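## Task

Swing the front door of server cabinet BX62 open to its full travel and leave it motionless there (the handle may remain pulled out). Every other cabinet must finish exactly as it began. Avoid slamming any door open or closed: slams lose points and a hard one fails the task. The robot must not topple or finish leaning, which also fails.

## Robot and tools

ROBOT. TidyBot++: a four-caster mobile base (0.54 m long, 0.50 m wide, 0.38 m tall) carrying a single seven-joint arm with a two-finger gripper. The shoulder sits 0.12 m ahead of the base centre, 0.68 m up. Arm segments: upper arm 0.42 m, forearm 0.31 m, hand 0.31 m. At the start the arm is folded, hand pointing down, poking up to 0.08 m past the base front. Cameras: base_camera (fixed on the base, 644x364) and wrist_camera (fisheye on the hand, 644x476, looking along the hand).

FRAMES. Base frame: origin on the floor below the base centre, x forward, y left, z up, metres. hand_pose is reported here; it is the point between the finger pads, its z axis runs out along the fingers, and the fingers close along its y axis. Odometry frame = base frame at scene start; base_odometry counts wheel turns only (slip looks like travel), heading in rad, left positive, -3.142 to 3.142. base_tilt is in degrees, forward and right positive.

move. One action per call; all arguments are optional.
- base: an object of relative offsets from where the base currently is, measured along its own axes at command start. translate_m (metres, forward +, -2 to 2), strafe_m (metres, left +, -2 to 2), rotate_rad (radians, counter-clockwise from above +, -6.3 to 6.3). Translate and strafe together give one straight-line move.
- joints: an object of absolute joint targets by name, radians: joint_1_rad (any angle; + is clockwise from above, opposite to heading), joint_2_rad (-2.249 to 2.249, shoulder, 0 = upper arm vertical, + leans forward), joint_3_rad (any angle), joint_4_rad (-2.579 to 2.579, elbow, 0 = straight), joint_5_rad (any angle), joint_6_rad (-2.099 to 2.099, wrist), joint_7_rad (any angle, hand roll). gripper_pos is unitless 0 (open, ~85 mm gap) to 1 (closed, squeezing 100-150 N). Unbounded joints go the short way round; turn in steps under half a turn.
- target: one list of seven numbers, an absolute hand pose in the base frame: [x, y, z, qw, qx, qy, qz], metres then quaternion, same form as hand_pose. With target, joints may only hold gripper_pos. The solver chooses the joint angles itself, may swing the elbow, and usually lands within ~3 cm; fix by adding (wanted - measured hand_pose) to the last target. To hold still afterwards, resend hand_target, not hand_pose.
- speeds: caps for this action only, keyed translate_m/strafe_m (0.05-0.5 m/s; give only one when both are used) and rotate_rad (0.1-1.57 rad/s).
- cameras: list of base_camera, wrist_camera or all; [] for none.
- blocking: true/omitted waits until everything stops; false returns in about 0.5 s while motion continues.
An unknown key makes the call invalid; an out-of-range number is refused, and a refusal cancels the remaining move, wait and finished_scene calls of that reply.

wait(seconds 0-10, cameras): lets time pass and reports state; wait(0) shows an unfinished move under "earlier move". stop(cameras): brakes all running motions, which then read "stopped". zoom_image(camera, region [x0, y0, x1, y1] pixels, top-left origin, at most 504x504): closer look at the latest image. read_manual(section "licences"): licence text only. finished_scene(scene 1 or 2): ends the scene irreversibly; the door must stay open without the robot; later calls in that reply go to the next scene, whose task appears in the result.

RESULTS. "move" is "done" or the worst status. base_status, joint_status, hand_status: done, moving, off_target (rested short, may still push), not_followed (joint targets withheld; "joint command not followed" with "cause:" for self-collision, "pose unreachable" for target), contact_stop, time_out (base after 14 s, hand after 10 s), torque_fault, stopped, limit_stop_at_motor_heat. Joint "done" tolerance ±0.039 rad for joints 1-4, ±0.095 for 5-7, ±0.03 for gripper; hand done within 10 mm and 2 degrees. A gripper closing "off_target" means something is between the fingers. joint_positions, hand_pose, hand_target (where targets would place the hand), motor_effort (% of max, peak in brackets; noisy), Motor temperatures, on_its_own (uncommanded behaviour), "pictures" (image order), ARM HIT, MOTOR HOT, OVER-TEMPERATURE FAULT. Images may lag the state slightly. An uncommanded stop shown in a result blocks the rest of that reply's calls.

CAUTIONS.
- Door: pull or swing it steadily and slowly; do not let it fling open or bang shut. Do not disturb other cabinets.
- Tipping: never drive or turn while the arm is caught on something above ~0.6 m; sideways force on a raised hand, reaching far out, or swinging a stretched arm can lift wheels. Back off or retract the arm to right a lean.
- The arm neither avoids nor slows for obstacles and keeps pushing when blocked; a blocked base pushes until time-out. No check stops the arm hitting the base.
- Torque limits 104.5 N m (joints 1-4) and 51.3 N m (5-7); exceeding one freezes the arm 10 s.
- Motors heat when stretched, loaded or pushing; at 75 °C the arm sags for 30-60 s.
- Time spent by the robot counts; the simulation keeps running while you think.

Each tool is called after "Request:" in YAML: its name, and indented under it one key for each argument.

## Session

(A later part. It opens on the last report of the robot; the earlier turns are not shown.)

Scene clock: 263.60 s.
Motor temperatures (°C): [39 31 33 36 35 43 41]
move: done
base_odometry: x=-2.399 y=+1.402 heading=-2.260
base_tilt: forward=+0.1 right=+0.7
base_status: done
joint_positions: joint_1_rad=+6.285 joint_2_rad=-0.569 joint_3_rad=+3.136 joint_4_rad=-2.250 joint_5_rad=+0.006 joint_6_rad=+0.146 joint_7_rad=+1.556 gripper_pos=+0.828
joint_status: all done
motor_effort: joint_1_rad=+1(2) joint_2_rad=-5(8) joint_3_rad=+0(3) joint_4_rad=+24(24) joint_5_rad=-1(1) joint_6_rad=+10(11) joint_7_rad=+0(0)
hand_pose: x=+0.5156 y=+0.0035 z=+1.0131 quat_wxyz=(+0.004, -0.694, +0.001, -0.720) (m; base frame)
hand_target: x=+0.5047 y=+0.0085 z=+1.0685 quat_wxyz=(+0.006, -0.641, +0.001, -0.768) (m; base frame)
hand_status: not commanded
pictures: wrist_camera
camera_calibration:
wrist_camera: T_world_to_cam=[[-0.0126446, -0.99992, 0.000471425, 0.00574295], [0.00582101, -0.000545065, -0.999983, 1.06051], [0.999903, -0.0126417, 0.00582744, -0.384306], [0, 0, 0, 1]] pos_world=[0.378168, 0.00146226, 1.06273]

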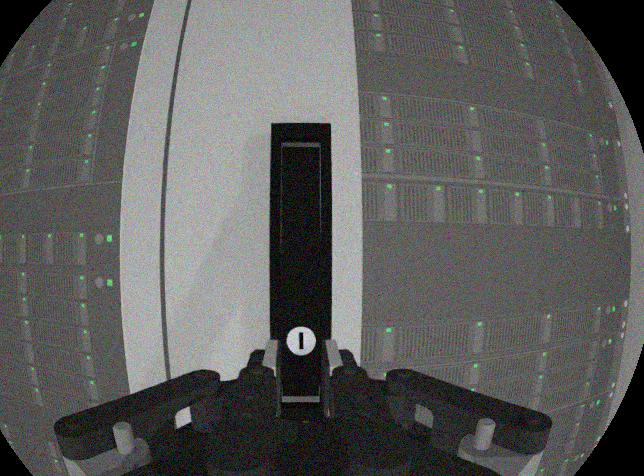

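Request:
move:
  base: {"translate_m": -0.03}
  speeds: {"translate_m": 0.05}
  joints: {"joint_2_rad": -0.58, "joint_4_rad": -2.18, "joint_6_rad": 0.26}
  cameras: ["wrist_camera"]

Request:
move:
  base: {"translate_m": -0.02}
  speeds: {"translate_m": 0.05}
  joints: {"joint_2_rad": -0.57, "joint_4_rad": -2.14, "joint_6_rad": 0.28}
  cameras: ["wrist_camera"]

Scene clock: 284.63 s.
Motor temperatures (°C): [39 31 33 36 35 43 41]
move: off_target
base_odometry: x=-2.380 y=+1.425 heading=-2.260
base_tilt: forward=+0.1 right=+0.7
base_status: done
joint_positions: joint_1_rad=+6.287 joint_2_rad=-0.553 joint_3_rad=+3.135 joint_4_rad=-2.224 joint_5_rad=+0.006 joint_6_rad=+0.154 joint_7_rad=+1.556 gripper_pos=+0.836
joint_status: joint_4_rad off_target (ended at -2.224, target -2.180); joint_6_rad off_target (ended at +0.154, target +0.260); the others done
motor_effort: joint_1_rad=+0(2) joint_2_rad=-6(10) joint_3_rad=+0(4) joint_4_rad=+27(28) joint_5_rad=+0(1) joint_6_rad=+13(13) joint_7_rad=+0(0)
hand_pose: x=+0.5214 y=+0.0036 z=+1.0253 quat_wxyz=(+0.003, -0.688, +0.001, -0.726) (m; base frame)
hand_target: x=+0.5054 y=+0.0084 z=+1.0955 quat_wxyz=(+0.006, -0.621, +0.002, -0.784) (m; base frame)
hand_status: not commanded
pictures: wrist_camera
camera_calibration:
wrist_camera: T_world_to_cam=[[-0.0131038, -0.999914, 0.000867942, 0.00571505], [0.0237332, -0.00117879, -0.999718, 1.06306], [0.999632, -0.0130795, 0.0237466, -0.408374], [0, 0, 0, 1]] pos_world=[0.383069, 0.00162637, 1.07245]

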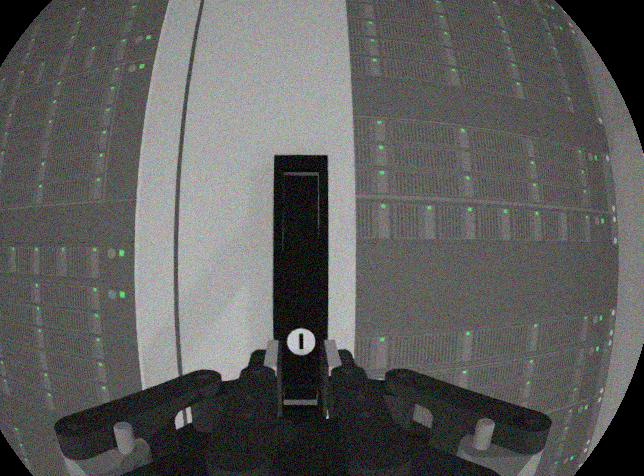

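Scene clock: 285.40 s.
Motor temperatures (°C): [39 31 33 36 35 43 41]
move: off_target
base_odometry: x=-2.368 y=+1.441 heading=-2.260
base_tilt: forward=+0.1 right=+0.7
base_status: done
joint_positions: joint_1_rad=+6.287 joint_2_rad=-0.505 joint_3_rad=+3.135 joint_4_rad=-2.193 joint_5_rad=+0.006 joint_6_rad=+0.161 joint_7_rad=+1.556 gripper_pos=+0.840
joint_status: joint_2_rad off_target (ended at -0.505, target -0.570); joint_4_rad off_target (ended at -2.193, target -2.140); joint_6_rad off_target (ended at +0.161, target +0.280)
motor_effort: joint_1_rad=+1(2) joint_2_rad=-13(17) joint_3_rad=+1(2) joint_4_rad=+28(30) joint_5_rad=+0(1) joint_6_rad=+14(15) joint_7_rad=+0(0)
hand_pose: x=+0.5384 y=+0.0038 z=+1.0274 quat_wxyz=(+0.003, -0.691, +0.001, -0.723) (m; base frame)
hand_target: x=+0.5052 y=+0.0083 z=+1.1223 quat_wxyz=(+0.006, -0.601, +0.002, -0.799) (m; base frame)
hand_status: not commanded
pictures: wrist_camera
camera_calibration:
wrist_camera: T_world_to_cam=[[-0.0126237, -0.99992, 0.000907236, 0.00584911], [0.0140605, -0.00108473, -0.999901, 1.07013], [0.999821, -0.0126097, 0.0140731, -0.415574], [0, 0, 0, 1]] pos_world=[0.400527, 0.00176917, 1.07587]

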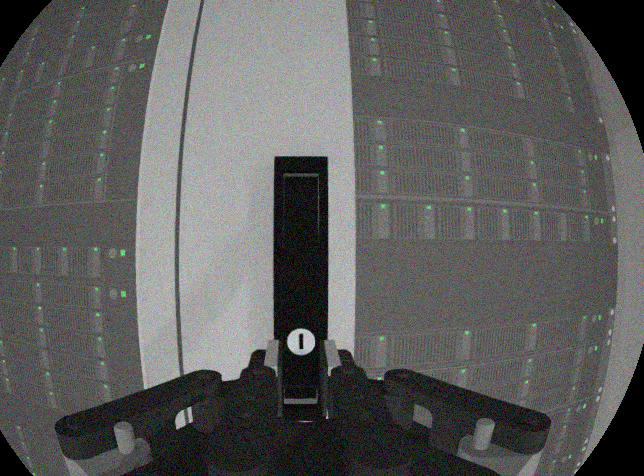

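Request:
move:
  base: {"strafe_m": -0.02, "translate_m": 0.01}
  speeds: {"strafe_m": 0.05}
  joints: {"joint_4_rad": -2.13, "joint_6_rad": 0.26, "joint_7_rad": 1.8}
  cameras: ["wrist_camera"]

Request:
move:
  base: {"strafe_m": -0.02}
  speeds: {"strafe_m": 0.05}
  joints: {"joint_4_rad": -2.09, "joint_6_rad": 0.24, "joint_7_rad": 2.05}
  cameras: ["wrist_camera"]

Scene clock: 301.87 s.
Motor temperatures (°C): [39 31 33 36 35 43 41]
move: off_target
base_odometry: x=-2.389 y=+1.446 heading=-2.260
base_tilt: forward=+0.1 right=+0.7
base_status: done
joint_positions: joint_1_rad=+6.270 joint_2_rad=-0.528 joint_3_rad=+3.109 joint_4_rad=-2.204 joint_5_rad=+0.002 joint_6_rad=+0.161 joint_7_rad=+1.751 gripper_pos=+0.840
joint_status: joint_4_rad off_target (ended at -2.204, target -2.130); joint_6_rad off_target (ended at +0.161, target +0.260); the others done
motor_effort: joint_1_rad=+5(7) joint_2_rad=-8(15) joint_3_rad=+5(8) joint_4_rad=+35(36) joint_5_rad=+1(1) joint_6_rad=+19(20) joint_7_rad=+2(2)
hand_pose: x=+0.5295 y=+0.0245 z=+1.0295 quat_wxyz=(-0.057, -0.682, -0.083, -0.724) (m; base frame)
hand_target: x=+0.5060 y=+0.0087 z=+1.1224 quat_wxyz=(-0.069, -0.603, -0.056, -0.793) (m; base frame)
hand_status: not commanded
pictures: wrist_camera
camera_calibration:
wrist_camera: T_world_to_cam=[[0.0149248, -0.978798, 0.204281, -0.19805], [0.0329711, -0.203711, -0.978476, 1.0453], [0.999345, 0.021339, 0.0292317, -0.422606], [0, 0, 0, 1]] pos_world=[0.39082, 0.0281071, 1.07562]

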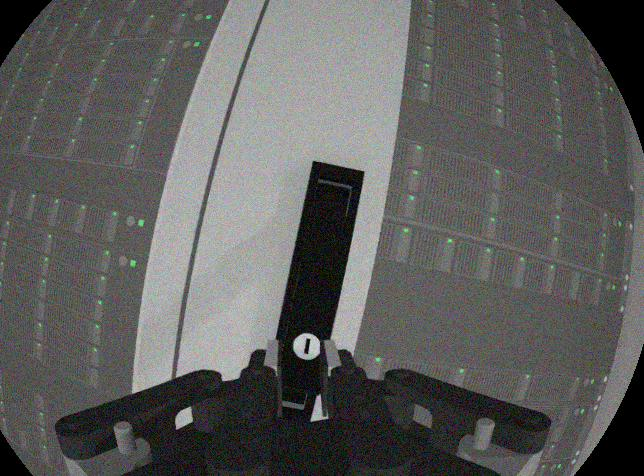

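Scene clock: 302.87 s.
Motor temperatures (°C): [39 31 33 36 35 43 41]
move: done
base_odometry: x=-2.405 y=+1.459 heading=-2.261
base_tilt: forward=+0.1 right=+0.7
base_status: done
joint_positions: joint_1_rad=+6.281 joint_2_rad=-0.571 joint_3_rad=+3.118 joint_4_rad=-2.096 joint_5_rad=+0.002 joint_6_rad=+0.195 joint_7_rad=+2.010 gripper_pos=+0.999
joint_status: all done
on_its_own: joint_2_rad moved -0.042 to your old target -0.570; gripper_pos moved +0.159 to your old target +1.000
motor_effort: joint_1_rad=+2(8) joint_2_rad=-1(11) joint_3_rad=+2(11) joint_4_rad=+22(37) joint_5_rad=-1(1) joint_6_rad=+8(19) joint_7_rad=+0(2)
hand_pose: x=+0.5077 y=+0.0156 z=+1.1243 quat_wxyz=(-0.168, -0.599, -0.147, -0.769) (m; base frame)
hand_target: x=+0.5039 y=+0.0093 z=+1.1410 quat_wxyz=(-0.168, -0.583, -0.129, -0.784) (m; base frame)
hand_status: not commanded
pictures: wrist_camera
camera_calibration:
wrist_camera: T_world_to_cam=[[-0.0990733, -0.897574, 0.429587, -0.42243], [0.194615, -0.440851, -0.876228, 0.943653], [0.975863, -0.00320653, 0.218358, -0.603734], [0, 0, 0, 1]] pos_world=[0.363661, 0.0349126, 1.14015]

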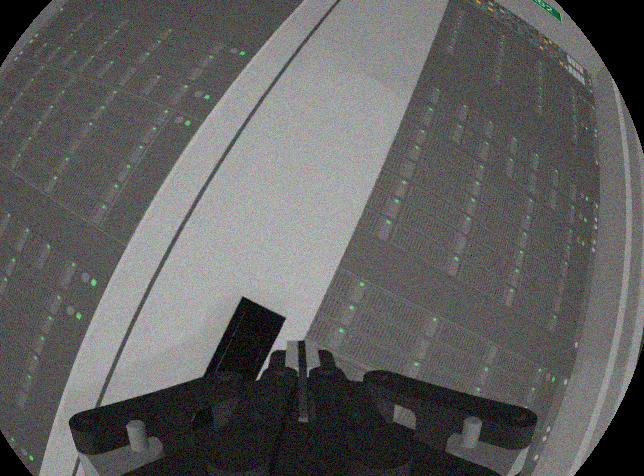

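Request:
move:
  base: {"translate_m": -0.08}
  speeds: {"translate_m": 0.1}
  joints: {"joint_7_rad": 1.61}
  cameras: ["wrist_camera"]

Request:
move:
  joints: {"joint_4_rad": -2.265, "joint_6_rad": 0.19, "joint_2_rad": -0.59, "joint_3_rad": 3.12, "gripper_pos": 0.5}
  cameras: ["wrist_camera"]

Request:
zoom_image:
  camera: "wrist_camera"
  region: [200, 150, 450, 420]

Scene clock: 314.30 s.
Motor temperatures (°C): [39 31 33 36 35 43 41]
move: done
base_odometry: x=-2.354 y=+1.521 heading=-2.260
base_tilt: forward=+0.1 right=+0.7
base_status: done
joint_positions: joint_1_rad=+6.281 joint_2_rad=-0.571 joint_3_rad=+3.118 joint_4_rad=-2.096 joint_5_rad=+0.002 joint_6_rad=+0.195 joint_7_rad=+1.655 gripper_pos=+0.999
joint_status: all done
motor_effort: joint_1_rad=+2(2) joint_2_rad=-1(6) joint_3_rad=+2(3) joint_4_rad=+22(23) joint_5_rad=-1(1) joint_6_rad=+8(9) joint_7_rad=+0(1)
hand_pose: x=+0.5075 y=+0.0156 z=+1.1244 quat_wxyz=(-0.029, -0.616, -0.039, -0.786) (m; base frame)
hand_target: x=+0.5039 y=+0.0093 z=+1.1410 quat_wxyz=(+0.007, -0.597, +0.001, -0.802) (m; base frame)
hand_status: not commanded
pictures: wrist_camera
camera_calibration:
wrist_camera: T_world_to_cam=[[-0.0159517, -0.994781, 0.100782, -0.0934553], [0.209934, -0.101881, -0.972393, 1.03884], [0.977585, 0.00564637, 0.210464, -0.595757], [0, 0, 0, 1]] pos_world=[0.362825, 0.016234, 1.14496]

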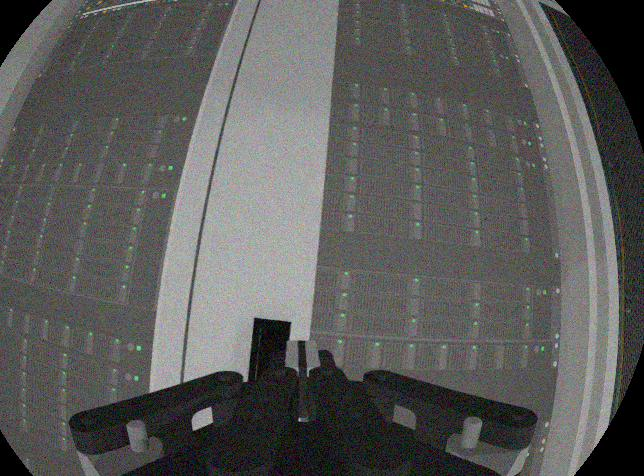

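Scene clock: 315.43 s.
Motor temperatures (°C): [39 31 33 36 35 43 41]
move: done
base_odometry: x=-2.354 y=+1.521 heading=-2.260
base_tilt: forward=+0.1 right=+0.7
base_status: not commanded
joint_positions: joint_1_rad=+6.281 joint_2_rad=-0.574 joint_3_rad=+3.118 joint_4_rad=-2.258 joint_5_rad=+0.002 joint_6_rad=+0.195 joint_7_rad=+1.655 gripper_pos=+0.500
joint_status: all done
motor_effort: joint_1_rad=+2(2) joint_2_rad=-1(3) joint_3_rad=+1(3) joint_4_rad=+22(24) joint_5_rad=-1(1) joint_6_rad=+8(9) joint_7_rad=+0(0)
hand_pose: x=+0.5126 y=+0.0145 z=+1.0247 quat_wxyz=(-0.028, -0.676, -0.042, -0.735) (m; base frame)
hand_target: x=+0.5074 y=+0.0089 z=+1.0251 quat_wxyz=(+0.006, -0.676, +0.000, -0.737) (m; base frame)
hand_status: not commanded
pictures: wrist_camera
camera_calibration:
wrist_camera: T_world_to_cam=[[-0.00156684, -0.994397, 0.105697, -0.0969049], [0.0528789, -0.105632, -0.992998, 1.04242], [0.9986, 0.00403326, 0.0527481, -0.428884], [0, 0, 0, 1]] pos_world=[0.37301, 0.01548, 1.06798]

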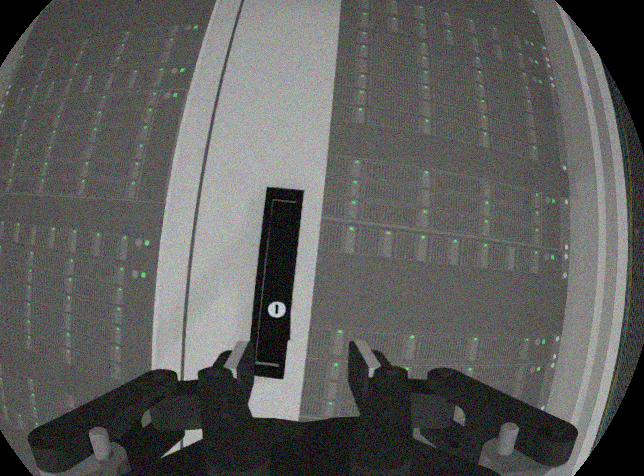

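Scaled by 1.867.

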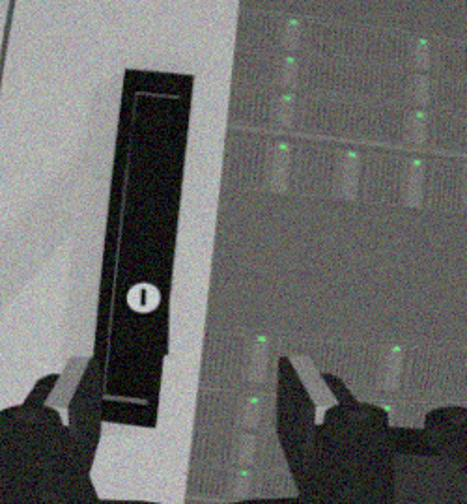

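Request:
move:
  base: {"strafe_m": 0.03}
  joints: {"joint_7_rad": 1.51, "joint_1_rad": 6.285}
  cameras: ["wrist_camera"]

Request:
zoom_image:
  camera: "wrist_camera"
  region: [220, 160, 420, 400]

Scene clock: 330.93 s.
Motor temperatures (°C): [39 31 33 36 35 43 41]
move: done
base_odometry: x=-2.330 y=+1.502 heading=-2.260
base_tilt: forward=+0.1 right=+0.7
base_status: done
joint_positions: joint_1_rad=+6.281 joint_2_rad=-0.577 joint_3_rad=+3.118 joint_4_rad=-2.258 joint_5_rad=+0.002 joint_6_rad=+0.195 joint_7_rad=+1.548 gripper_pos=+0.500
joint_status: all done
motor_effort: joint_1_rad=+2(2) joint_2_rad=-1(2) joint_3_rad=+1(3) joint_4_rad=+22(22) joint_5_rad=-1(1) joint_6_rad=+8(8) joint_7_rad=+0(1)
hand_pose: x=+0.5117 y=+0.0145 z=+1.0258 quat_wxyz=(+0.011, -0.677, -0.006, -0.736) (m; base frame)
hand_target: x=+0.5075 y=+0.0082 z=+1.0251 quat_wxyz=(+0.042, -0.675, +0.035, -0.735) (m; base frame)
hand_status: not commanded
pictures: wrist_camera
camera_calibration:
wrist_camera: T_world_to_cam=[[0.00727613, -0.999973, -0.000486048, 0.00747329], [0.0536286, 0.00087558, -0.998561, 1.04732], [0.998534, 0.00723959, 0.0536335, -0.428915], [0, 0, 0, 1]] pos_world=[0.372065, 0.00966124, 1.06883]

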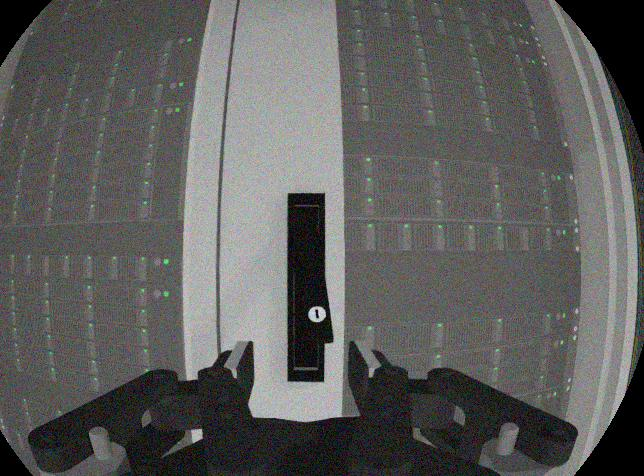

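Scaled by 2.100.

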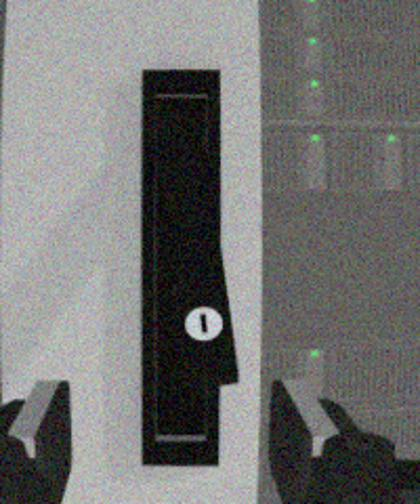

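Request:
move:
  base: {"strafe_m": -0.013, "translate_m": 0.11}
  speeds: {"translate_m": 0.1}
  joints: {"joint_7_rad": 1.73}
  cameras: ["wrist_camera"]

Request:
zoom_image:
  camera: "wrist_camera"
  region: [220, 200, 420, 440]

Scene clock: 353.83 s.
Motor temperatures (°C): [39 31 33 36 35 43 41]
move: done
base_odometry: x=-2.410 y=+1.425 heading=-2.260
base_tilt: forward=+0.1 right=+0.7
base_status: done
joint_positions: joint_1_rad=+6.281 joint_2_rad=-0.585 joint_3_rad=+3.118 joint_4_rad=-2.258 joint_5_rad=+0.002 joint_6_rad=+0.195 joint_7_rad=+1.714 gripper_pos=+0.500
joint_status: all done
motor_effort: joint_1_rad=+2(2) joint_2_rad=+0(3) joint_3_rad=+1(2) joint_4_rad=+22(22) joint_5_rad=-1(1) joint_6_rad=+8(9) joint_7_rad=+0(1)
hand_pose: x=+0.5091 y=+0.0145 z=+1.0287 quat_wxyz=(-0.050, -0.671, -0.061, -0.737) (m; base frame)
hand_target: x=+0.5075 y=+0.0082 z=+1.0251 quat_wxyz=(-0.039, -0.675, -0.040, -0.736) (m; base frame)
hand_status: not commanded
pictures: wrist_camera
camera_calibration:
wrist_camera: T_world_to_cam=[[-0.00817746, -0.98641, 0.164097, -0.154143], [0.0635715, -0.164283, -0.984363, 1.03303], [0.997944, 0.00238231, 0.064051, -0.436795], [0, 0, 0, 1]] pos_world=[0.368966, 0.018702, 1.07015]

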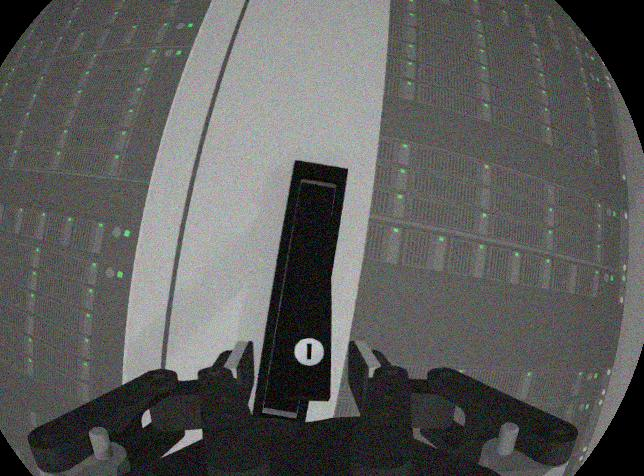

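Scaled by 2.100.

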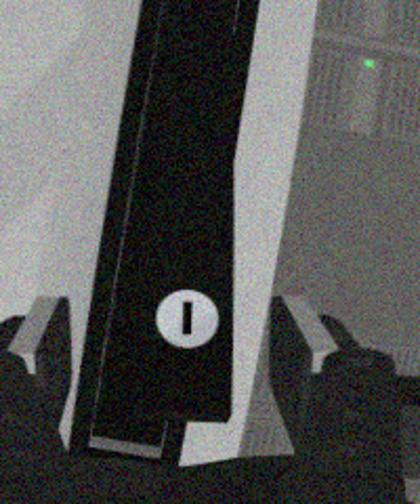

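Request:
move:
  base: {"strafe_m": -0.004, "translate_m": 0.04}
  speeds: {"translate_m": 0.05}
  cameras: ["wrist_camera"]

Request:
zoom_image:
  camera: "wrist_camera"
  region: [220, 200, 420, 440]

Scene clock: 362.40 s.
Motor temperatures (°C): [39 31 33 36 35 43 41]
move: done
base_odometry: x=-2.439 y=+1.397 heading=-2.259
base_tilt: forward=+0.1 right=+0.7
base_status: done
joint_positions: joint_1_rad=+6.281 joint_2_rad=-0.586 joint_3_rad=+3.118 joint_4_rad=-2.258 joint_5_rad=+0.002 joint_6_rad=+0.195 joint_7_rad=+1.714 gripper_pos=+0.500
joint_status: not commanded
motor_effort: joint_1_rad=+2(2) joint_2_rad=+0(4) joint_3_rad=+1(3) joint_4_rad=+22(22) joint_5_rad=-1(1) joint_6_rad=+8(8) joint_7_rad=+0(0)
hand_pose: x=+0.5086 y=+0.0145 z=+1.0292 quat_wxyz=(-0.050, -0.671, -0.061, -0.737) (m; base frame)
hand_target: x=+0.5075 y=+0.0082 z=+1.0251 quat_wxyz=(-0.039, -0.675, -0.040, -0.736) (m; base frame)
hand_status: not commanded
pictures: wrist_camera
camera_calibration:
wrist_camera: T_world_to_cam=[[-0.00838482, -0.986411, 0.164084, -0.154109], [0.0648154, -0.164281, -0.984282, 1.03282], [0.997862, 0.00238217, 0.065312, -0.437645], [0, 0, 0, 1]] pos_world=[0.368475, 0.0187012, 1.07046]

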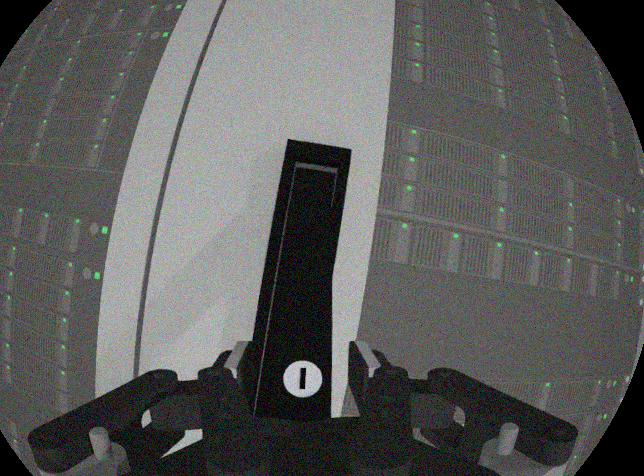

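Scaled by 2.100.

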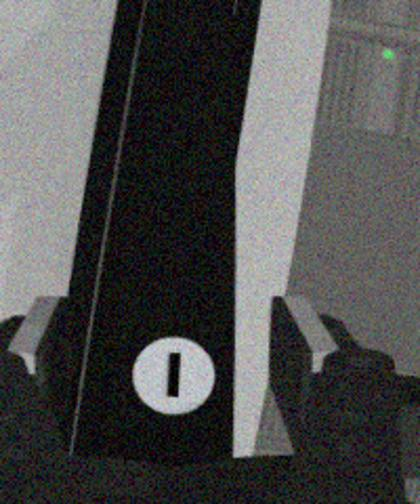

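Request:
move:
  joints: {"gripper_pos": 1.0}
  cameras: ["wrist_camera"]

Request:
move:
  base: {"strafe_m": -0.015}
  speeds: {"strafe_m": 0.05}
  joints: {"joint_7_rad": 1.95}
  cameras: ["wrist_camera"]

Scene clock: 374.70 s.
Motor temperatures (°C): [39 31 33 36 35 43 41]
move: off_target
base_odometry: x=-2.439 y=+1.397 heading=-2.259
base_tilt: forward=+0.1 right=+0.7
base_status: not commanded
joint_positions: joint_1_rad=+6.284 joint_2_rad=-0.587 joint_3_rad=+3.118 joint_4_rad=-2.259 joint_5_rad=-0.009 joint_6_rad=+0.195 joint_7_rad=+1.714 gripper_pos=+0.787
joint_status: gripper_pos off_target (ended at +0.787, target +1.000)
motor_effort: joint_1_rad=+2(4) joint_2_rad=+1(2) joint_3_rad=+2(4) joint_4_rad=+23(23) joint_5_rad=+1(3) joint_6_rad=+7(8) joint_7_rad=+1(3)
hand_pose: x=+0.5082 y=+0.0127 z=+1.0290 quat_wxyz=(-0.048, -0.671, -0.056, -0.738) (m; base frame)
hand_target: x=+0.5075 y=+0.0082 z=+1.0251 quat_wxyz=(-0.039, -0.675, -0.040, -0.736) (m; base frame)
hand_status: not commanded
pictures: wrist_camera
camera_calibration:
wrist_camera: T_world_to_cam=[[-0.0120688, -0.988191, 0.152749, -0.142318], [0.0643066, -0.153211, -0.986099, 1.03443], [0.997857, -0.00207824, 0.0653963, -0.437245], [0, 0, 0, 1]] pos_world=[0.36807, 0.0169401, 1.07039]

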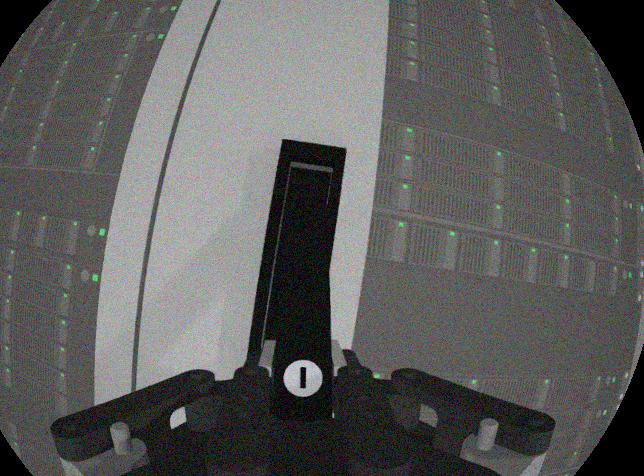

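Scene clock: 377.57 s.
Motor temperatures (°C): [39 31 33 36 35 43 41]
move: done
base_odometry: x=-2.450 y=+1.406 heading=-2.259
base_tilt: forward=+0.1 right=+0.7
base_status: done
joint_positions: joint_1_rad=+6.282 joint_2_rad=-0.590 joint_3_rad=+3.119 joint_4_rad=-2.257 joint_5_rad=-0.020 joint_6_rad=+0.195 joint_7_rad=+1.903 gripper_pos=+0.789
joint_status: all done
motor_effort: joint_1_rad=-3(8) joint_2_rad=+1(3) joint_3_rad=-5(9) joint_4_rad=+19(23) joint_5_rad=+2(5) joint_6_rad=+6(8) joint_7_rad=+2(5)
hand_pose: x=+0.5074 y=+0.0126 z=+1.0316 quat_wxyz=(-0.113, -0.662, -0.114, -0.732) (m; base frame)
hand_target: x=+0.5075 y=+0.0082 z=+1.0251 quat_wxyz=(-0.119, -0.667, -0.113, -0.727) (m; base frame)
hand_status: not commanded
pictures: wrist_camera
camera_calibration:
wrist_camera: T_world_to_cam=[[-0.0310841, -0.945782, 0.32331, -0.309665], [0.068033, -0.324718, -0.943361, 0.993188], [0.997199, -0.00732776, 0.074438, -0.445512], [0, 0, 0, 1]] pos_world=[0.367069, 0.0263658, 1.07022]

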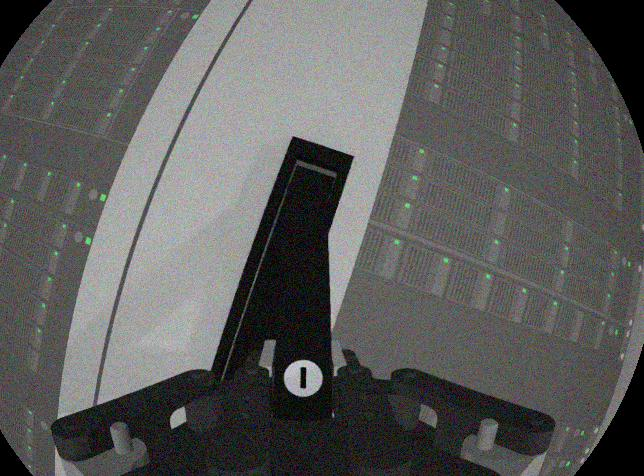

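Request:
move:
  base: {"strafe_m": -0.022}
  speeds: {"strafe_m": 0.05}
  joints: {"joint_7_rad": 2.22, "joint_4_rad": -2.225, "joint_6_rad": 0.22}
  cameras: ["wrist_camera"]

Request:
move:
  base: {"strafe_m": -0.018}
  speeds: {"strafe_m": 0.05}
  joints: {"joint_7_rad": 2.48, "joint_4_rad": -2.175, "joint_6_rad": 0.25}
  cameras: ["wrist_camera"]

Scene clock: 396.50 s.
Motor temperatures (°C): [39 31 33 36 35 43 41]
move: done
base_odometry: x=-2.468 y=+1.420 heading=-2.259
base_tilt: forward=+0.1 right=+0.7
base_status: done
joint_positions: joint_1_rad=+6.278 joint_2_rad=-0.591 joint_3_rad=+3.115 joint_4_rad=-2.245 joint_5_rad=-0.029 joint_6_rad=+0.195 joint_7_rad=+2.157 gripper_pos=+0.789
joint_status: all done
motor_effort: joint_1_rad=+3(8) joint_2_rad=+1(4) joint_3_rad=+1(9) joint_4_rad=+20(22) joint_5_rad=+1(5) joint_6_rad=+7(9) joint_7_rad=+2(6)
hand_pose: x=+0.5067 y=+0.0154 z=+1.0396 quat_wxyz=(-0.202, -0.637, -0.195, -0.718) (m; base frame)
hand_target: x=+0.5059 y=+0.0081 z=+1.0593 quat_wxyz=(-0.223, -0.621, -0.194, -0.726) (m; base frame)
hand_status: not commanded
pictures: wrist_camera
camera_calibration:
wrist_camera: T_world_to_cam=[[-0.0574852, -0.838035, 0.54258, -0.52582], [0.075453, -0.545571, -0.834661, 0.888327], [0.995491, -0.00704136, 0.0945945, -0.46551], [0, 0, 0, 1]] pos_world=[0.366157, 0.0407119, 1.07079]

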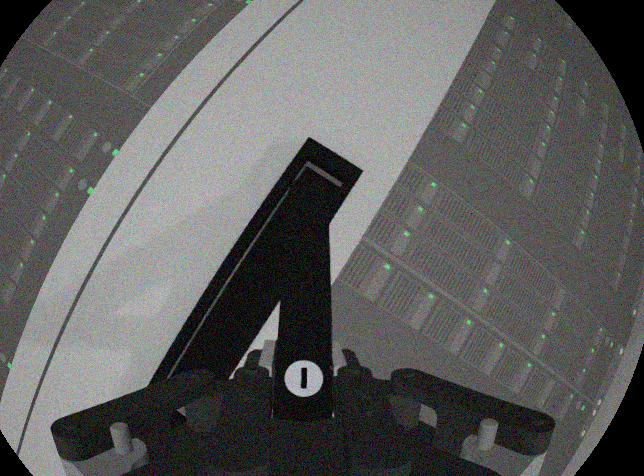

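Scene clock: 398.20 s.
Motor temperatures (°C): [39 31 33 36 35 43 41]
move: off_target
base_odometry: x=-2.482 y=+1.431 heading=-2.258
base_tilt: forward=+0.1 right=+0.7
base_status: done
joint_positions: joint_1_rad=+6.278 joint_2_rad=-0.589 joint_3_rad=+3.114 joint_4_rad=-2.222 joint_5_rad=-0.030 joint_6_rad=+0.195 joint_7_rad=+2.415 gripper_pos=+0.789
joint_status: joint_4_rad off_target (ended at -2.222, target -2.175); the others done
motor_effort: joint_1_rad=-2(9) joint_2_rad=-3(3) joint_3_rad=-3(10) joint_4_rad=+26(26) joint_5_rad=+2(5) joint_6_rad=+12(12) joint_7_rad=+2(4)
hand_pose: x=+0.5072 y=+0.0165 z=+1.0527 quat_wxyz=(-0.294, -0.600, -0.273, -0.692) (m; base frame)
hand_target: x=+0.5017 y=+0.0079 z=+1.0994 quat_wxyz=(-0.326, -0.562, -0.259, -0.714) (m; base frame)
hand_status: not commanded
pictures: wrist_camera
camera_calibration:
wrist_camera: T_world_to_cam=[[-0.0966093, -0.672065, 0.734163, -0.7165], [0.0761626, -0.740442, -0.667791, 0.727005], [0.992404, -0.00859902, 0.12272, -0.495244], [0, 0, 0, 1]] pos_world=[0.366891, 0.0525124, 1.07229]

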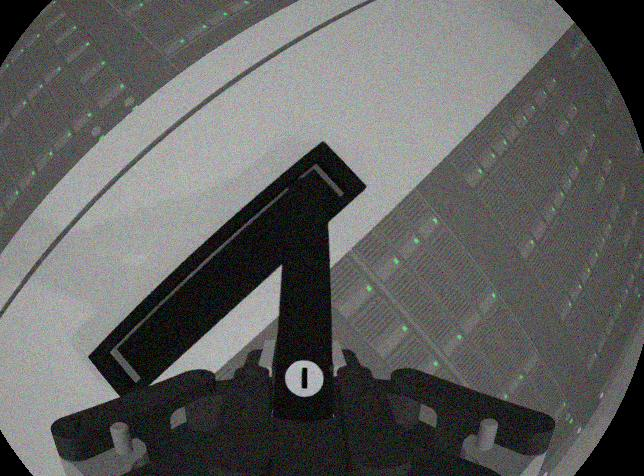

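Request:
move:
  base: {"strafe_m": -0.015}
  speeds: {"strafe_m": 0.05}
  joints: {"joint_7_rad": 2.8, "joint_4_rad": -2.12, "joint_6_rad": 0.31}
  cameras: ["wrist_camera"]

Scene clock: 433.57 s.
Motor temperatures (°C): [39 31 33 36 35 43 41]
move: off_target
base_odometry: x=-2.494 y=+1.440 heading=-2.258
base_tilt: forward=+0.1 right=+0.7
base_status: done
joint_positions: joint_1_rad=+6.280 joint_2_rad=-0.587 joint_3_rad=+3.116 joint_4_rad=-2.190 joint_5_rad=-0.030 joint_6_rad=+0.197 joint_7_rad=+2.729 gripper_pos=+0.790
joint_status: joint_4_rad off_target (ended at -2.190, target -2.120); joint_6_rad off_target (ended at +0.197, target +0.310); the others done
motor_effort: joint_1_rad=+3(7) joint_2_rad=-3(4) joint_3_rad=+2(8) joint_4_rad=+28(30) joint_5_rad=+2(3) joint_6_rad=+13(14) joint_7_rad=+2(3)
hand_pose: x=+0.5069 y=+0.0150 z=+1.0726 quat_wxyz=(-0.405, -0.540, -0.356, -0.646) (m; base frame)
hand_target: x=+0.4911 y=+0.0073 z=+1.1509 quat_wxyz=(-0.455, -0.476, -0.319, -0.682) (m; base frame)
hand_status: not commanded
pictures: wrist_camera
camera_calibration:
wrist_camera: T_world_to_cam=[[-0.155995, -0.411713, 0.897863, -0.881584], [0.0562473, -0.911219, -0.408065, 0.47323], [0.986155, -0.0131536, 0.165303, -0.539855], [0, 0, 0, 1]] pos_world=[0.368241, 0.0611553, 1.07389]

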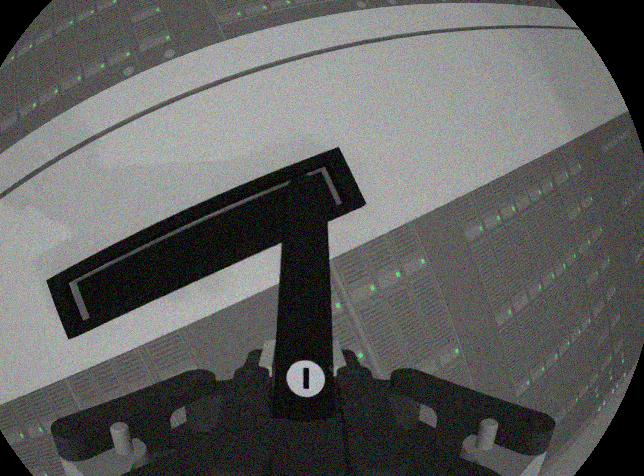

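Request:
move:
  base: {"strafe_m": -0.01}
  speeds: {"strafe_m": 0.05}
  joints: {"joint_7_rad": 3.15, "joint_4_rad": -2.08, "joint_6_rad": 0.36}
  cameras: ["wrist_camera"]

Scene clock: 442.40 s.
Motor temperatures (°C): [39 31 33 36 35 43 41]
move: off_target
base_odometry: x=-2.502 y=+1.447 heading=-2.257
base_tilt: forward=+0.1 right=+0.7
base_status: done
joint_positions: joint_1_rad=+6.278 joint_2_rad=-0.580 joint_3_rad=+3.117 joint_4_rad=-2.155 joint_5_rad=-0.030 joint_6_rad=+0.218 joint_7_rad=+3.077 gripper_pos=+0.791
joint_status: joint_4_rad off_target (ended at -2.155, target -2.080); joint_6_rad off_target (ended at +0.218, target +0.360); the others done
motor_effort: joint_1_rad=+1(7) joint_2_rad=-4(6) joint_3_rad=-1(8) joint_4_rad=+30(31) joint_5_rad=+3(3) joint_6_rad=+15(16) joint_7_rad=+3(4)
hand_pose: x=+0.5063 y=+0.0148 z=+1.0986 quat_wxyz=(-0.521, -0.457, -0.430, -0.578) (m; base frame)
hand_target: x=+0.4796 y=+0.0067 z=+1.1893 quat_wxyz=(-0.584, -0.387, -0.370, -0.610) (m; base frame)
hand_status: not commanded
pictures: wrist_camera
camera_calibration:
wrist_camera: T_world_to_cam=[[-0.226064, -0.0788467, 0.970916, -0.954859], [0.00751992, -0.99683, -0.0792003, 0.148413], [0.974083, -0.0106031, 0.225941, -0.604122], [0, 0, 0, 1]] pos_world=[0.371489, 0.0662498, 1.07534]

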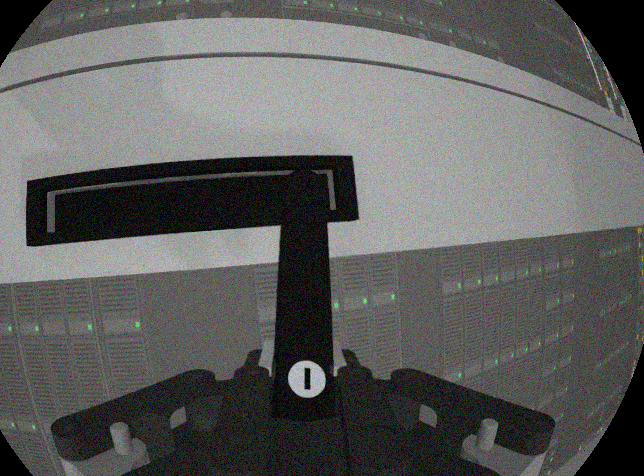

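Request:
move:
  joints: {"joint_7_rad": 3.22, "joint_4_rad": -2.09}
  cameras: []

Request:
move:
  base: {"translate_m": -0.04}
  speeds: {"translate_m": 0.05}

Scene clock: 448.90 s.
Motor temperatures (°C): [39 31 33 36 35 43 41]
move: off_target
base_odometry: x=-2.502 y=+1.447 heading=-2.257
base_tilt: forward=+0.1 right=+0.7
base_status: not commanded
joint_positions: joint_1_rad=+6.279 joint_2_rad=-0.578 joint_3_rad=+3.118 joint_4_rad=-2.151 joint_5_rad=-0.031 joint_6_rad=+0.232 joint_7_rad=+3.152 gripper_pos=+0.791
joint_status: joint_4_rad off_target (ended at -2.151, target -2.090); the others done
motor_effort: joint_1_rad=+1(1) joint_2_rad=-4(5) joint_3_rad=-1(3) joint_4_rad=+28(29) joint_5_rad=+2(4) joint_6_rad=+14(15) joint_7_rad=+3(4)
hand_pose: x=+0.5061 y=+0.0137 z=+1.1042 quat_wxyz=(-0.546, -0.437, -0.442, -0.562) (m; base frame)
hand_target: x=+0.4811 y=+0.0066 z=+1.1833 quat_wxyz=(-0.603, -0.377, -0.386, -0.587) (m; base frame)
hand_status: not commanded
pictures: none
No camera images: "cameras" was empty.

Scene clock: 450.30 s.
Motor temperatures (°C): [39 31 33 36 35 43 41]
move: done
base_odometry: x=-2.476 y=+1.478 heading=-2.257
base_tilt: forward=+0.1 right=+0.7
base_status: done
joint_positions: joint_1_rad=+6.283 joint_2_rad=-0.566 joint_3_rad=+3.125 joint_4_rad=-2.146 joint_5_rad=-0.031 joint_6_rad=+0.240 joint_7_rad=+3.153 gripper_pos=+0.791
joint_status: not commanded
motor_effort: joint_1_rad=+2(2) joint_2_rad=-7(11) joint_3_rad=+0(4) joint_4_rad=+29(30) joint_5_rad=+2(4) joint_6_rad=+14(15) joint_7_rad=+2(4)
hand_pose: x=+0.5107 y=+0.0086 z=+1.1052 quat_wxyz=(-0.549, -0.439, -0.439, -0.560) (m; base frame)
hand_target: x=+0.4811 y=+0.0066 z=+1.1833 quat_wxyz=(-0.603, -0.377, -0.386, -0.587) (m; base frame)
hand_status: not commanded
pictures: base_camera, wrist_camera
camera_calibration:
wrist_camera: T_world_to_cam=[[-0.244143, -0.00522803, 0.969725, -0.950829], [-0.0198286, -0.999749, -0.010382, 0.0806124], [0.969536, -0.021763, 0.243978, -0.627406], [0, 0, 0, 1]] pos_world=[0.377753, 0.061967, 1.07595]

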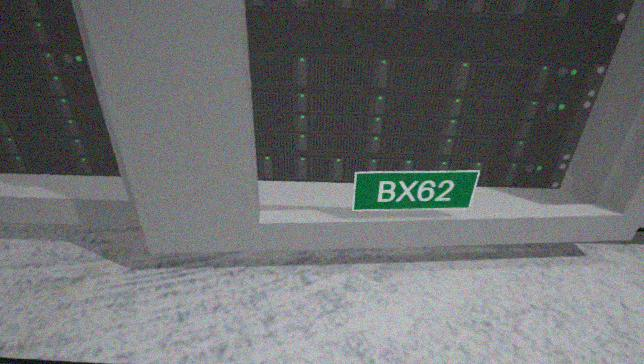

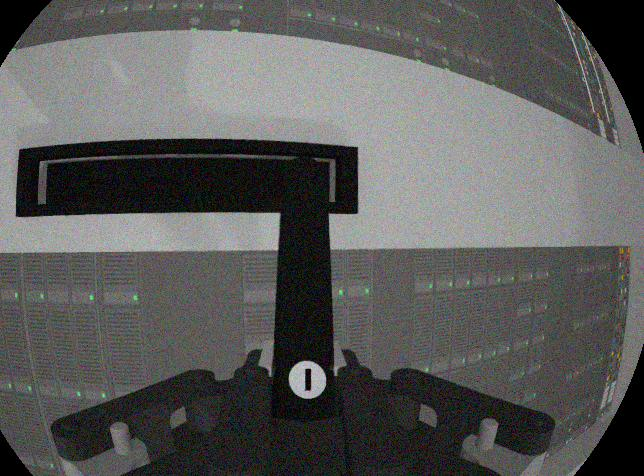

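Request:
move:
  base: {"translate_m": -0.0667, "strafe_m": -0.1351, "rotate_rad": 0.2}
  speeds: {"translate_m": 0.12, "rotate_rad": 0.15}

Scene clock: 459.73 s.
Motor temperatures (°C): [39 31 33 37 35 43 41]
move: done
base_odometry: x=-2.539 y=+1.615 heading=-2.057
base_tilt: forward=+0.1 right=+0.7
base_status: done
joint_positions: joint_1_rad=+6.274 joint_2_rad=-0.564 joint_3_rad=+3.108 joint_4_rad=-2.145 joint_5_rad=-0.031 joint_6_rad=+0.243 joint_7_rad=+3.155 gripper_pos=+0.791
joint_status: not commanded
motor_effort: joint_1_rad=+6(9) joint_2_rad=-5(9) joint_3_rad=+8(10) joint_4_rad=+28(32) joint_5_rad=+0(2) joint_6_rad=+14(15) joint_7_rad=+2(2)
hand_pose: x=+0.5104 y=+0.0214 z=+1.1060 quat_wxyz=(-0.545, -0.431, -0.446, -0.564) (m; base frame)
hand_target: x=+0.4811 y=+0.0066 z=+1.1833 quat_wxyz=(-0.603, -0.377, -0.386, -0.587) (m; base frame)
hand_status: not commanded
pictures: base_camera, wrist_camera
camera_calibration:
wrist_camera: T_world_to_cam=[[-0.246823, -0.000478519, 0.96906, -0.949566], [0.00257787, -0.999997, 0.000162795, 0.0702988], [0.969057, 0.00253829, 0.246823, -0.630454], [0, 0, 0, 1]] pos_world=[0.37639, 0.0714445, 1.07579]

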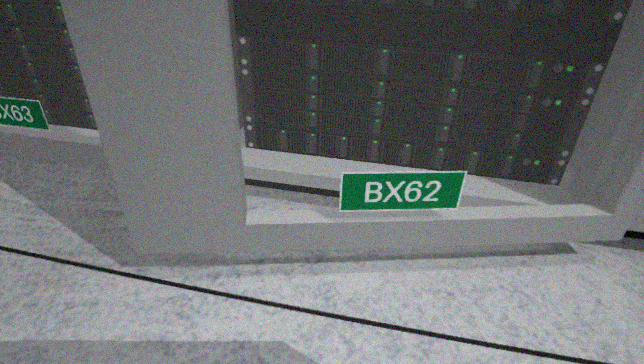

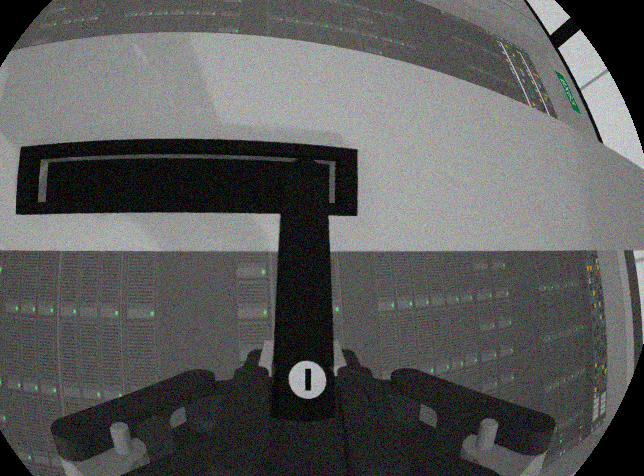

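Request:
move:
  base: {"translate_m": -0.0797, "strafe_m": -0.158, "rotate_rad": 0.25}
  speeds: {"translate_m": 0.12, "rotate_rad": 0.15}
  cameras: ["base_camera"]

Scene clock: 471.73 s.
Motor temperatures (°C): [39 31 33 37 35 43 41]
move: done
base_odometry: x=-2.641 y=+1.759 heading=-1.808
base_tilt: forward=+0.1 right=+0.7
base_status: done
joint_positions: joint_1_rad=+6.269 joint_2_rad=-0.564 joint_3_rad=+3.103 joint_4_rad=-2.144 joint_5_rad=-0.031 joint_6_rad=+0.245 joint_7_rad=+3.161 gripper_pos=+0.791
joint_status: not commanded
motor_effort: joint_1_rad=+6(10) joint_2_rad=-6(8) joint_3_rad=+6(12) joint_4_rad=+29(31) joint_5_rad=-1(1) joint_6_rad=+14(15) joint_7_rad=+1(3)
hand_pose: x=+0.5100 y=+0.0261 z=+1.1069 quat_wxyz=(-0.545, -0.426, -0.449, -0.565) (m; base frame)
hand_target: x=+0.4811 y=+0.0066 z=+1.1833 quat_wxyz=(-0.603, -0.377, -0.386, -0.587) (m; base frame)
hand_status: not commanded
pictures: base_camera

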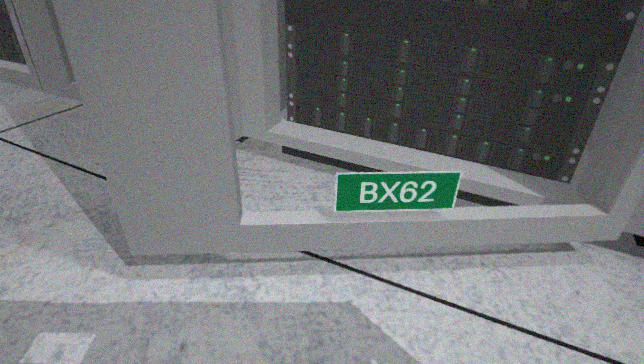

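Request:
move:
  base: {"translate_m": -0.0923, "strafe_m": -0.18, "rotate_rad": 0.3}
  speeds: {"translate_m": 0.12, "rotate_rad": 0.15}
  cameras: ["base_camera"]

Request:
move:
  base: {"translate_m": -0.0923, "strafe_m": -0.185, "rotate_rad": 0.3}
  speeds: {"translate_m": 0.12, "rotate_rad": 0.15}

Scene clock: 483.33 s.
Motor temperatures (°C): [39 31 33 37 35 43 41]
move: done
base_odometry: x=-2.795 y=+1.892 heading=-1.509
base_tilt: forward=+0.1 right=+0.7
base_status: done
joint_positions: joint_1_rad=+6.278 joint_2_rad=-0.563 joint_3_rad=+3.107 joint_4_rad=-2.143 joint_5_rad=-0.031 joint_6_rad=+0.246 joint_7_rad=+3.168 gripper_pos=+0.791
joint_status: not commanded
motor_effort: joint_1_rad=+3(11) joint_2_rad=-6(9) joint_3_rad=+4(13) joint_4_rad=+28(31) joint_5_rad=-1(2) joint_6_rad=+14(15) joint_7_rad=+0(3)
hand_pose: x=+0.5105 y=+0.0201 z=+1.1079 quat_wxyz=(-0.551, -0.427, -0.447, -0.561) (m; base frame)
hand_target: x=+0.4811 y=+0.0066 z=+1.1833 quat_wxyz=(-0.603, -0.377, -0.386, -0.587) (m; base frame)
hand_status: not commanded
pictures: base_camera

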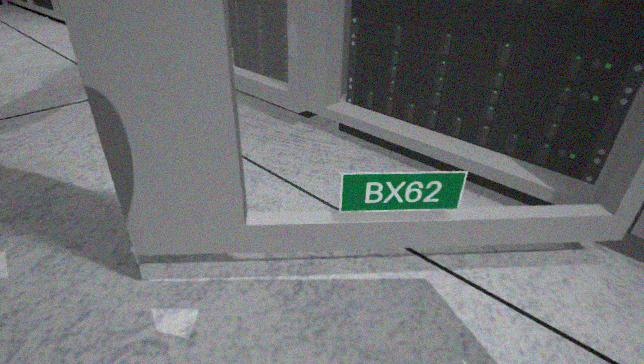

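Scene clock: 485.73 s.
Motor temperatures (°C): [39 31 33 37 35 43 41]
move: done
base_odometry: x=-2.985 y=+1.972 heading=-1.210
base_tilt: forward=+0.1 right=+0.7
base_status: done
joint_positions: joint_1_rad=+6.278 joint_2_rad=-0.563 joint_3_rad=+3.110 joint_4_rad=-2.142 joint_5_rad=-0.031 joint_6_rad=+0.247 joint_7_rad=+3.174 gripper_pos=+0.791
joint_status: not commanded
motor_effort: joint_1_rad=+3(10) joint_2_rad=-6(8) joint_3_rad=+4(11) joint_4_rad=+27(30) joint_5_rad=+0(2) joint_6_rad=+13(15) joint_7_rad=+1(3)
hand_pose: x=+0.5106 y=+0.0186 z=+1.1086 quat_wxyz=(-0.553, -0.427, -0.447, -0.559) (m; base frame)
hand_target: x=+0.4811 y=+0.0066 z=+1.1833 quat_wxyz=(-0.603, -0.377, -0.386, -0.587) (m; base frame)
hand_status: not commanded
pictures: base_camera, wrist_camera
camera_calibration:
wrist_camera: T_world_to_cam=[[-0.252763, 0.0187153, 0.967347, -0.947435], [-0.00772433, -0.99982, 0.0173252, 0.053778], [0.967497, -0.00309294, 0.252862, -0.637146], [0, 0, 0, 1]] pos_world=[0.377376, 0.0695292, 1.07668]

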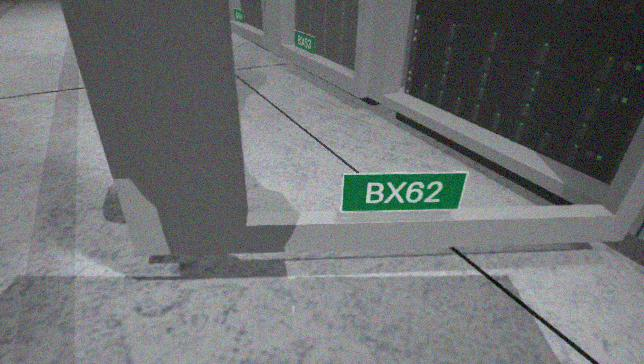

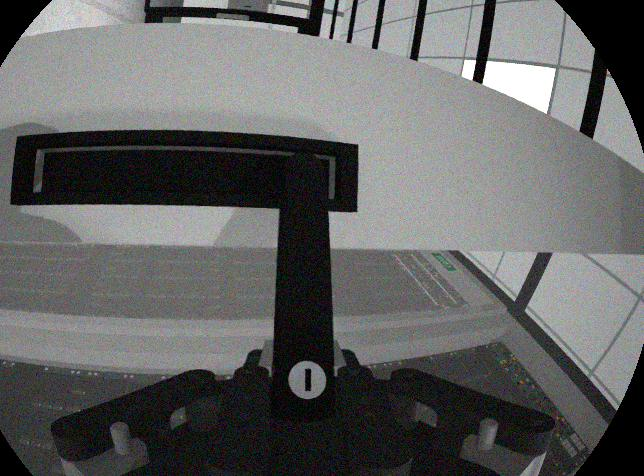

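Request:
move:
  base: {"translate_m": -0.0923, "strafe_m": -0.185, "rotate_rad": 0.3}
  speeds: {"translate_m": 0.12, "rotate_rad": 0.15}
  cameras: []

Request:
move:
  base: {"translate_m": -0.0693, "strafe_m": -0.130, "rotate_rad": 0.22}
  speeds: {"translate_m": 0.12, "rotate_rad": 0.15}

Scene clock: 498.13 s.
Motor temperatures (°C): [39 31 33 37 35 43 41]
move: done
base_odometry: x=-3.191 y=+1.993 heading=-0.912
base_tilt: forward=+0.1 right=+0.7
base_status: done
joint_positions: joint_1_rad=+6.280 joint_2_rad=-0.565 joint_3_rad=+3.111 joint_4_rad=-2.142 joint_5_rad=-0.031 joint_6_rad=+0.248 joint_7_rad=+3.177 gripper_pos=+0.791
joint_status: not commanded
motor_effort: joint_1_rad=+3(9) joint_2_rad=-5(8) joint_3_rad=+4(11) joint_4_rad=+28(30) joint_5_rad=-1(3) joint_6_rad=+13(15) joint_7_rad=+0(3)
hand_pose: x=+0.5099 y=+0.0173 z=+1.1094 quat_wxyz=(-0.555, -0.426, -0.446, -0.558) (m; base frame)
hand_target: x=+0.4811 y=+0.0066 z=+1.1833 quat_wxyz=(-0.603, -0.377, -0.386, -0.587) (m; base frame)
hand_status: not commanded
pictures: none
No camera images: "cameras" was empty.

Scene clock: 500.00 s.
Motor temperatures (°C): [39 31 33 37 35 43 41]
move: done
base_odometry: x=-3.336 y=+1.969 heading=-0.693
base_tilt: forward=+0.1 right=+0.7
base_status: done
joint_positions: joint_1_rad=+6.281 joint_2_rad=-0.564 joint_3_rad=+3.114 joint_4_rad=-2.141 joint_5_rad=-0.031 joint_6_rad=+0.248 joint_7_rad=+3.179 gripper_pos=+0.791
joint_status: not commanded
motor_effort: joint_1_rad=+2(9) joint_2_rad=-5(8) joint_3_rad=+2(12) joint_4_rad=+29(31) joint_5_rad=+0(3) joint_6_rad=+13(15) joint_7_rad=+0(2)
hand_pose: x=+0.5101 y=+0.0152 z=+1.1096 quat_wxyz=(-0.557, -0.427, -0.445, -0.557) (m; base frame)
hand_target: x=+0.4811 y=+0.0066 z=+1.1833 quat_wxyz=(-0.603, -0.377, -0.386, -0.587) (m; base frame)
hand_status: not commanded
pictures: base_camera, wrist_camera
camera_calibration:
wrist_camera: T_world_to_cam=[[-0.25539, 0.0231123, 0.966562, -0.94642], [-0.0153042, -0.999686, 0.0198606, 0.0514272], [0.966717, -0.00972024, 0.255664, -0.639517], [0, 0, 0, 1]] pos_world=[0.377312, 0.0670687, 1.07725]

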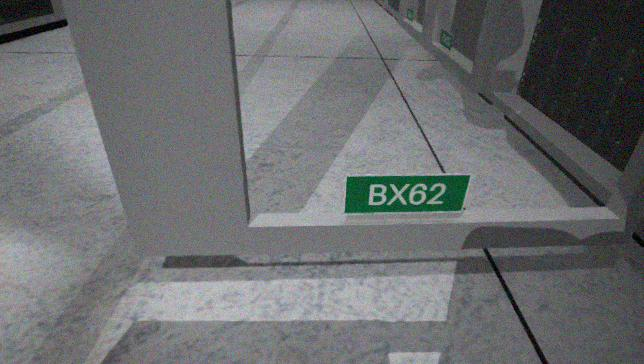

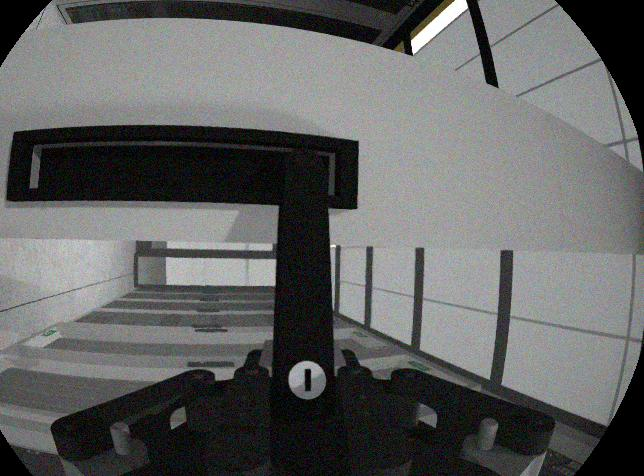

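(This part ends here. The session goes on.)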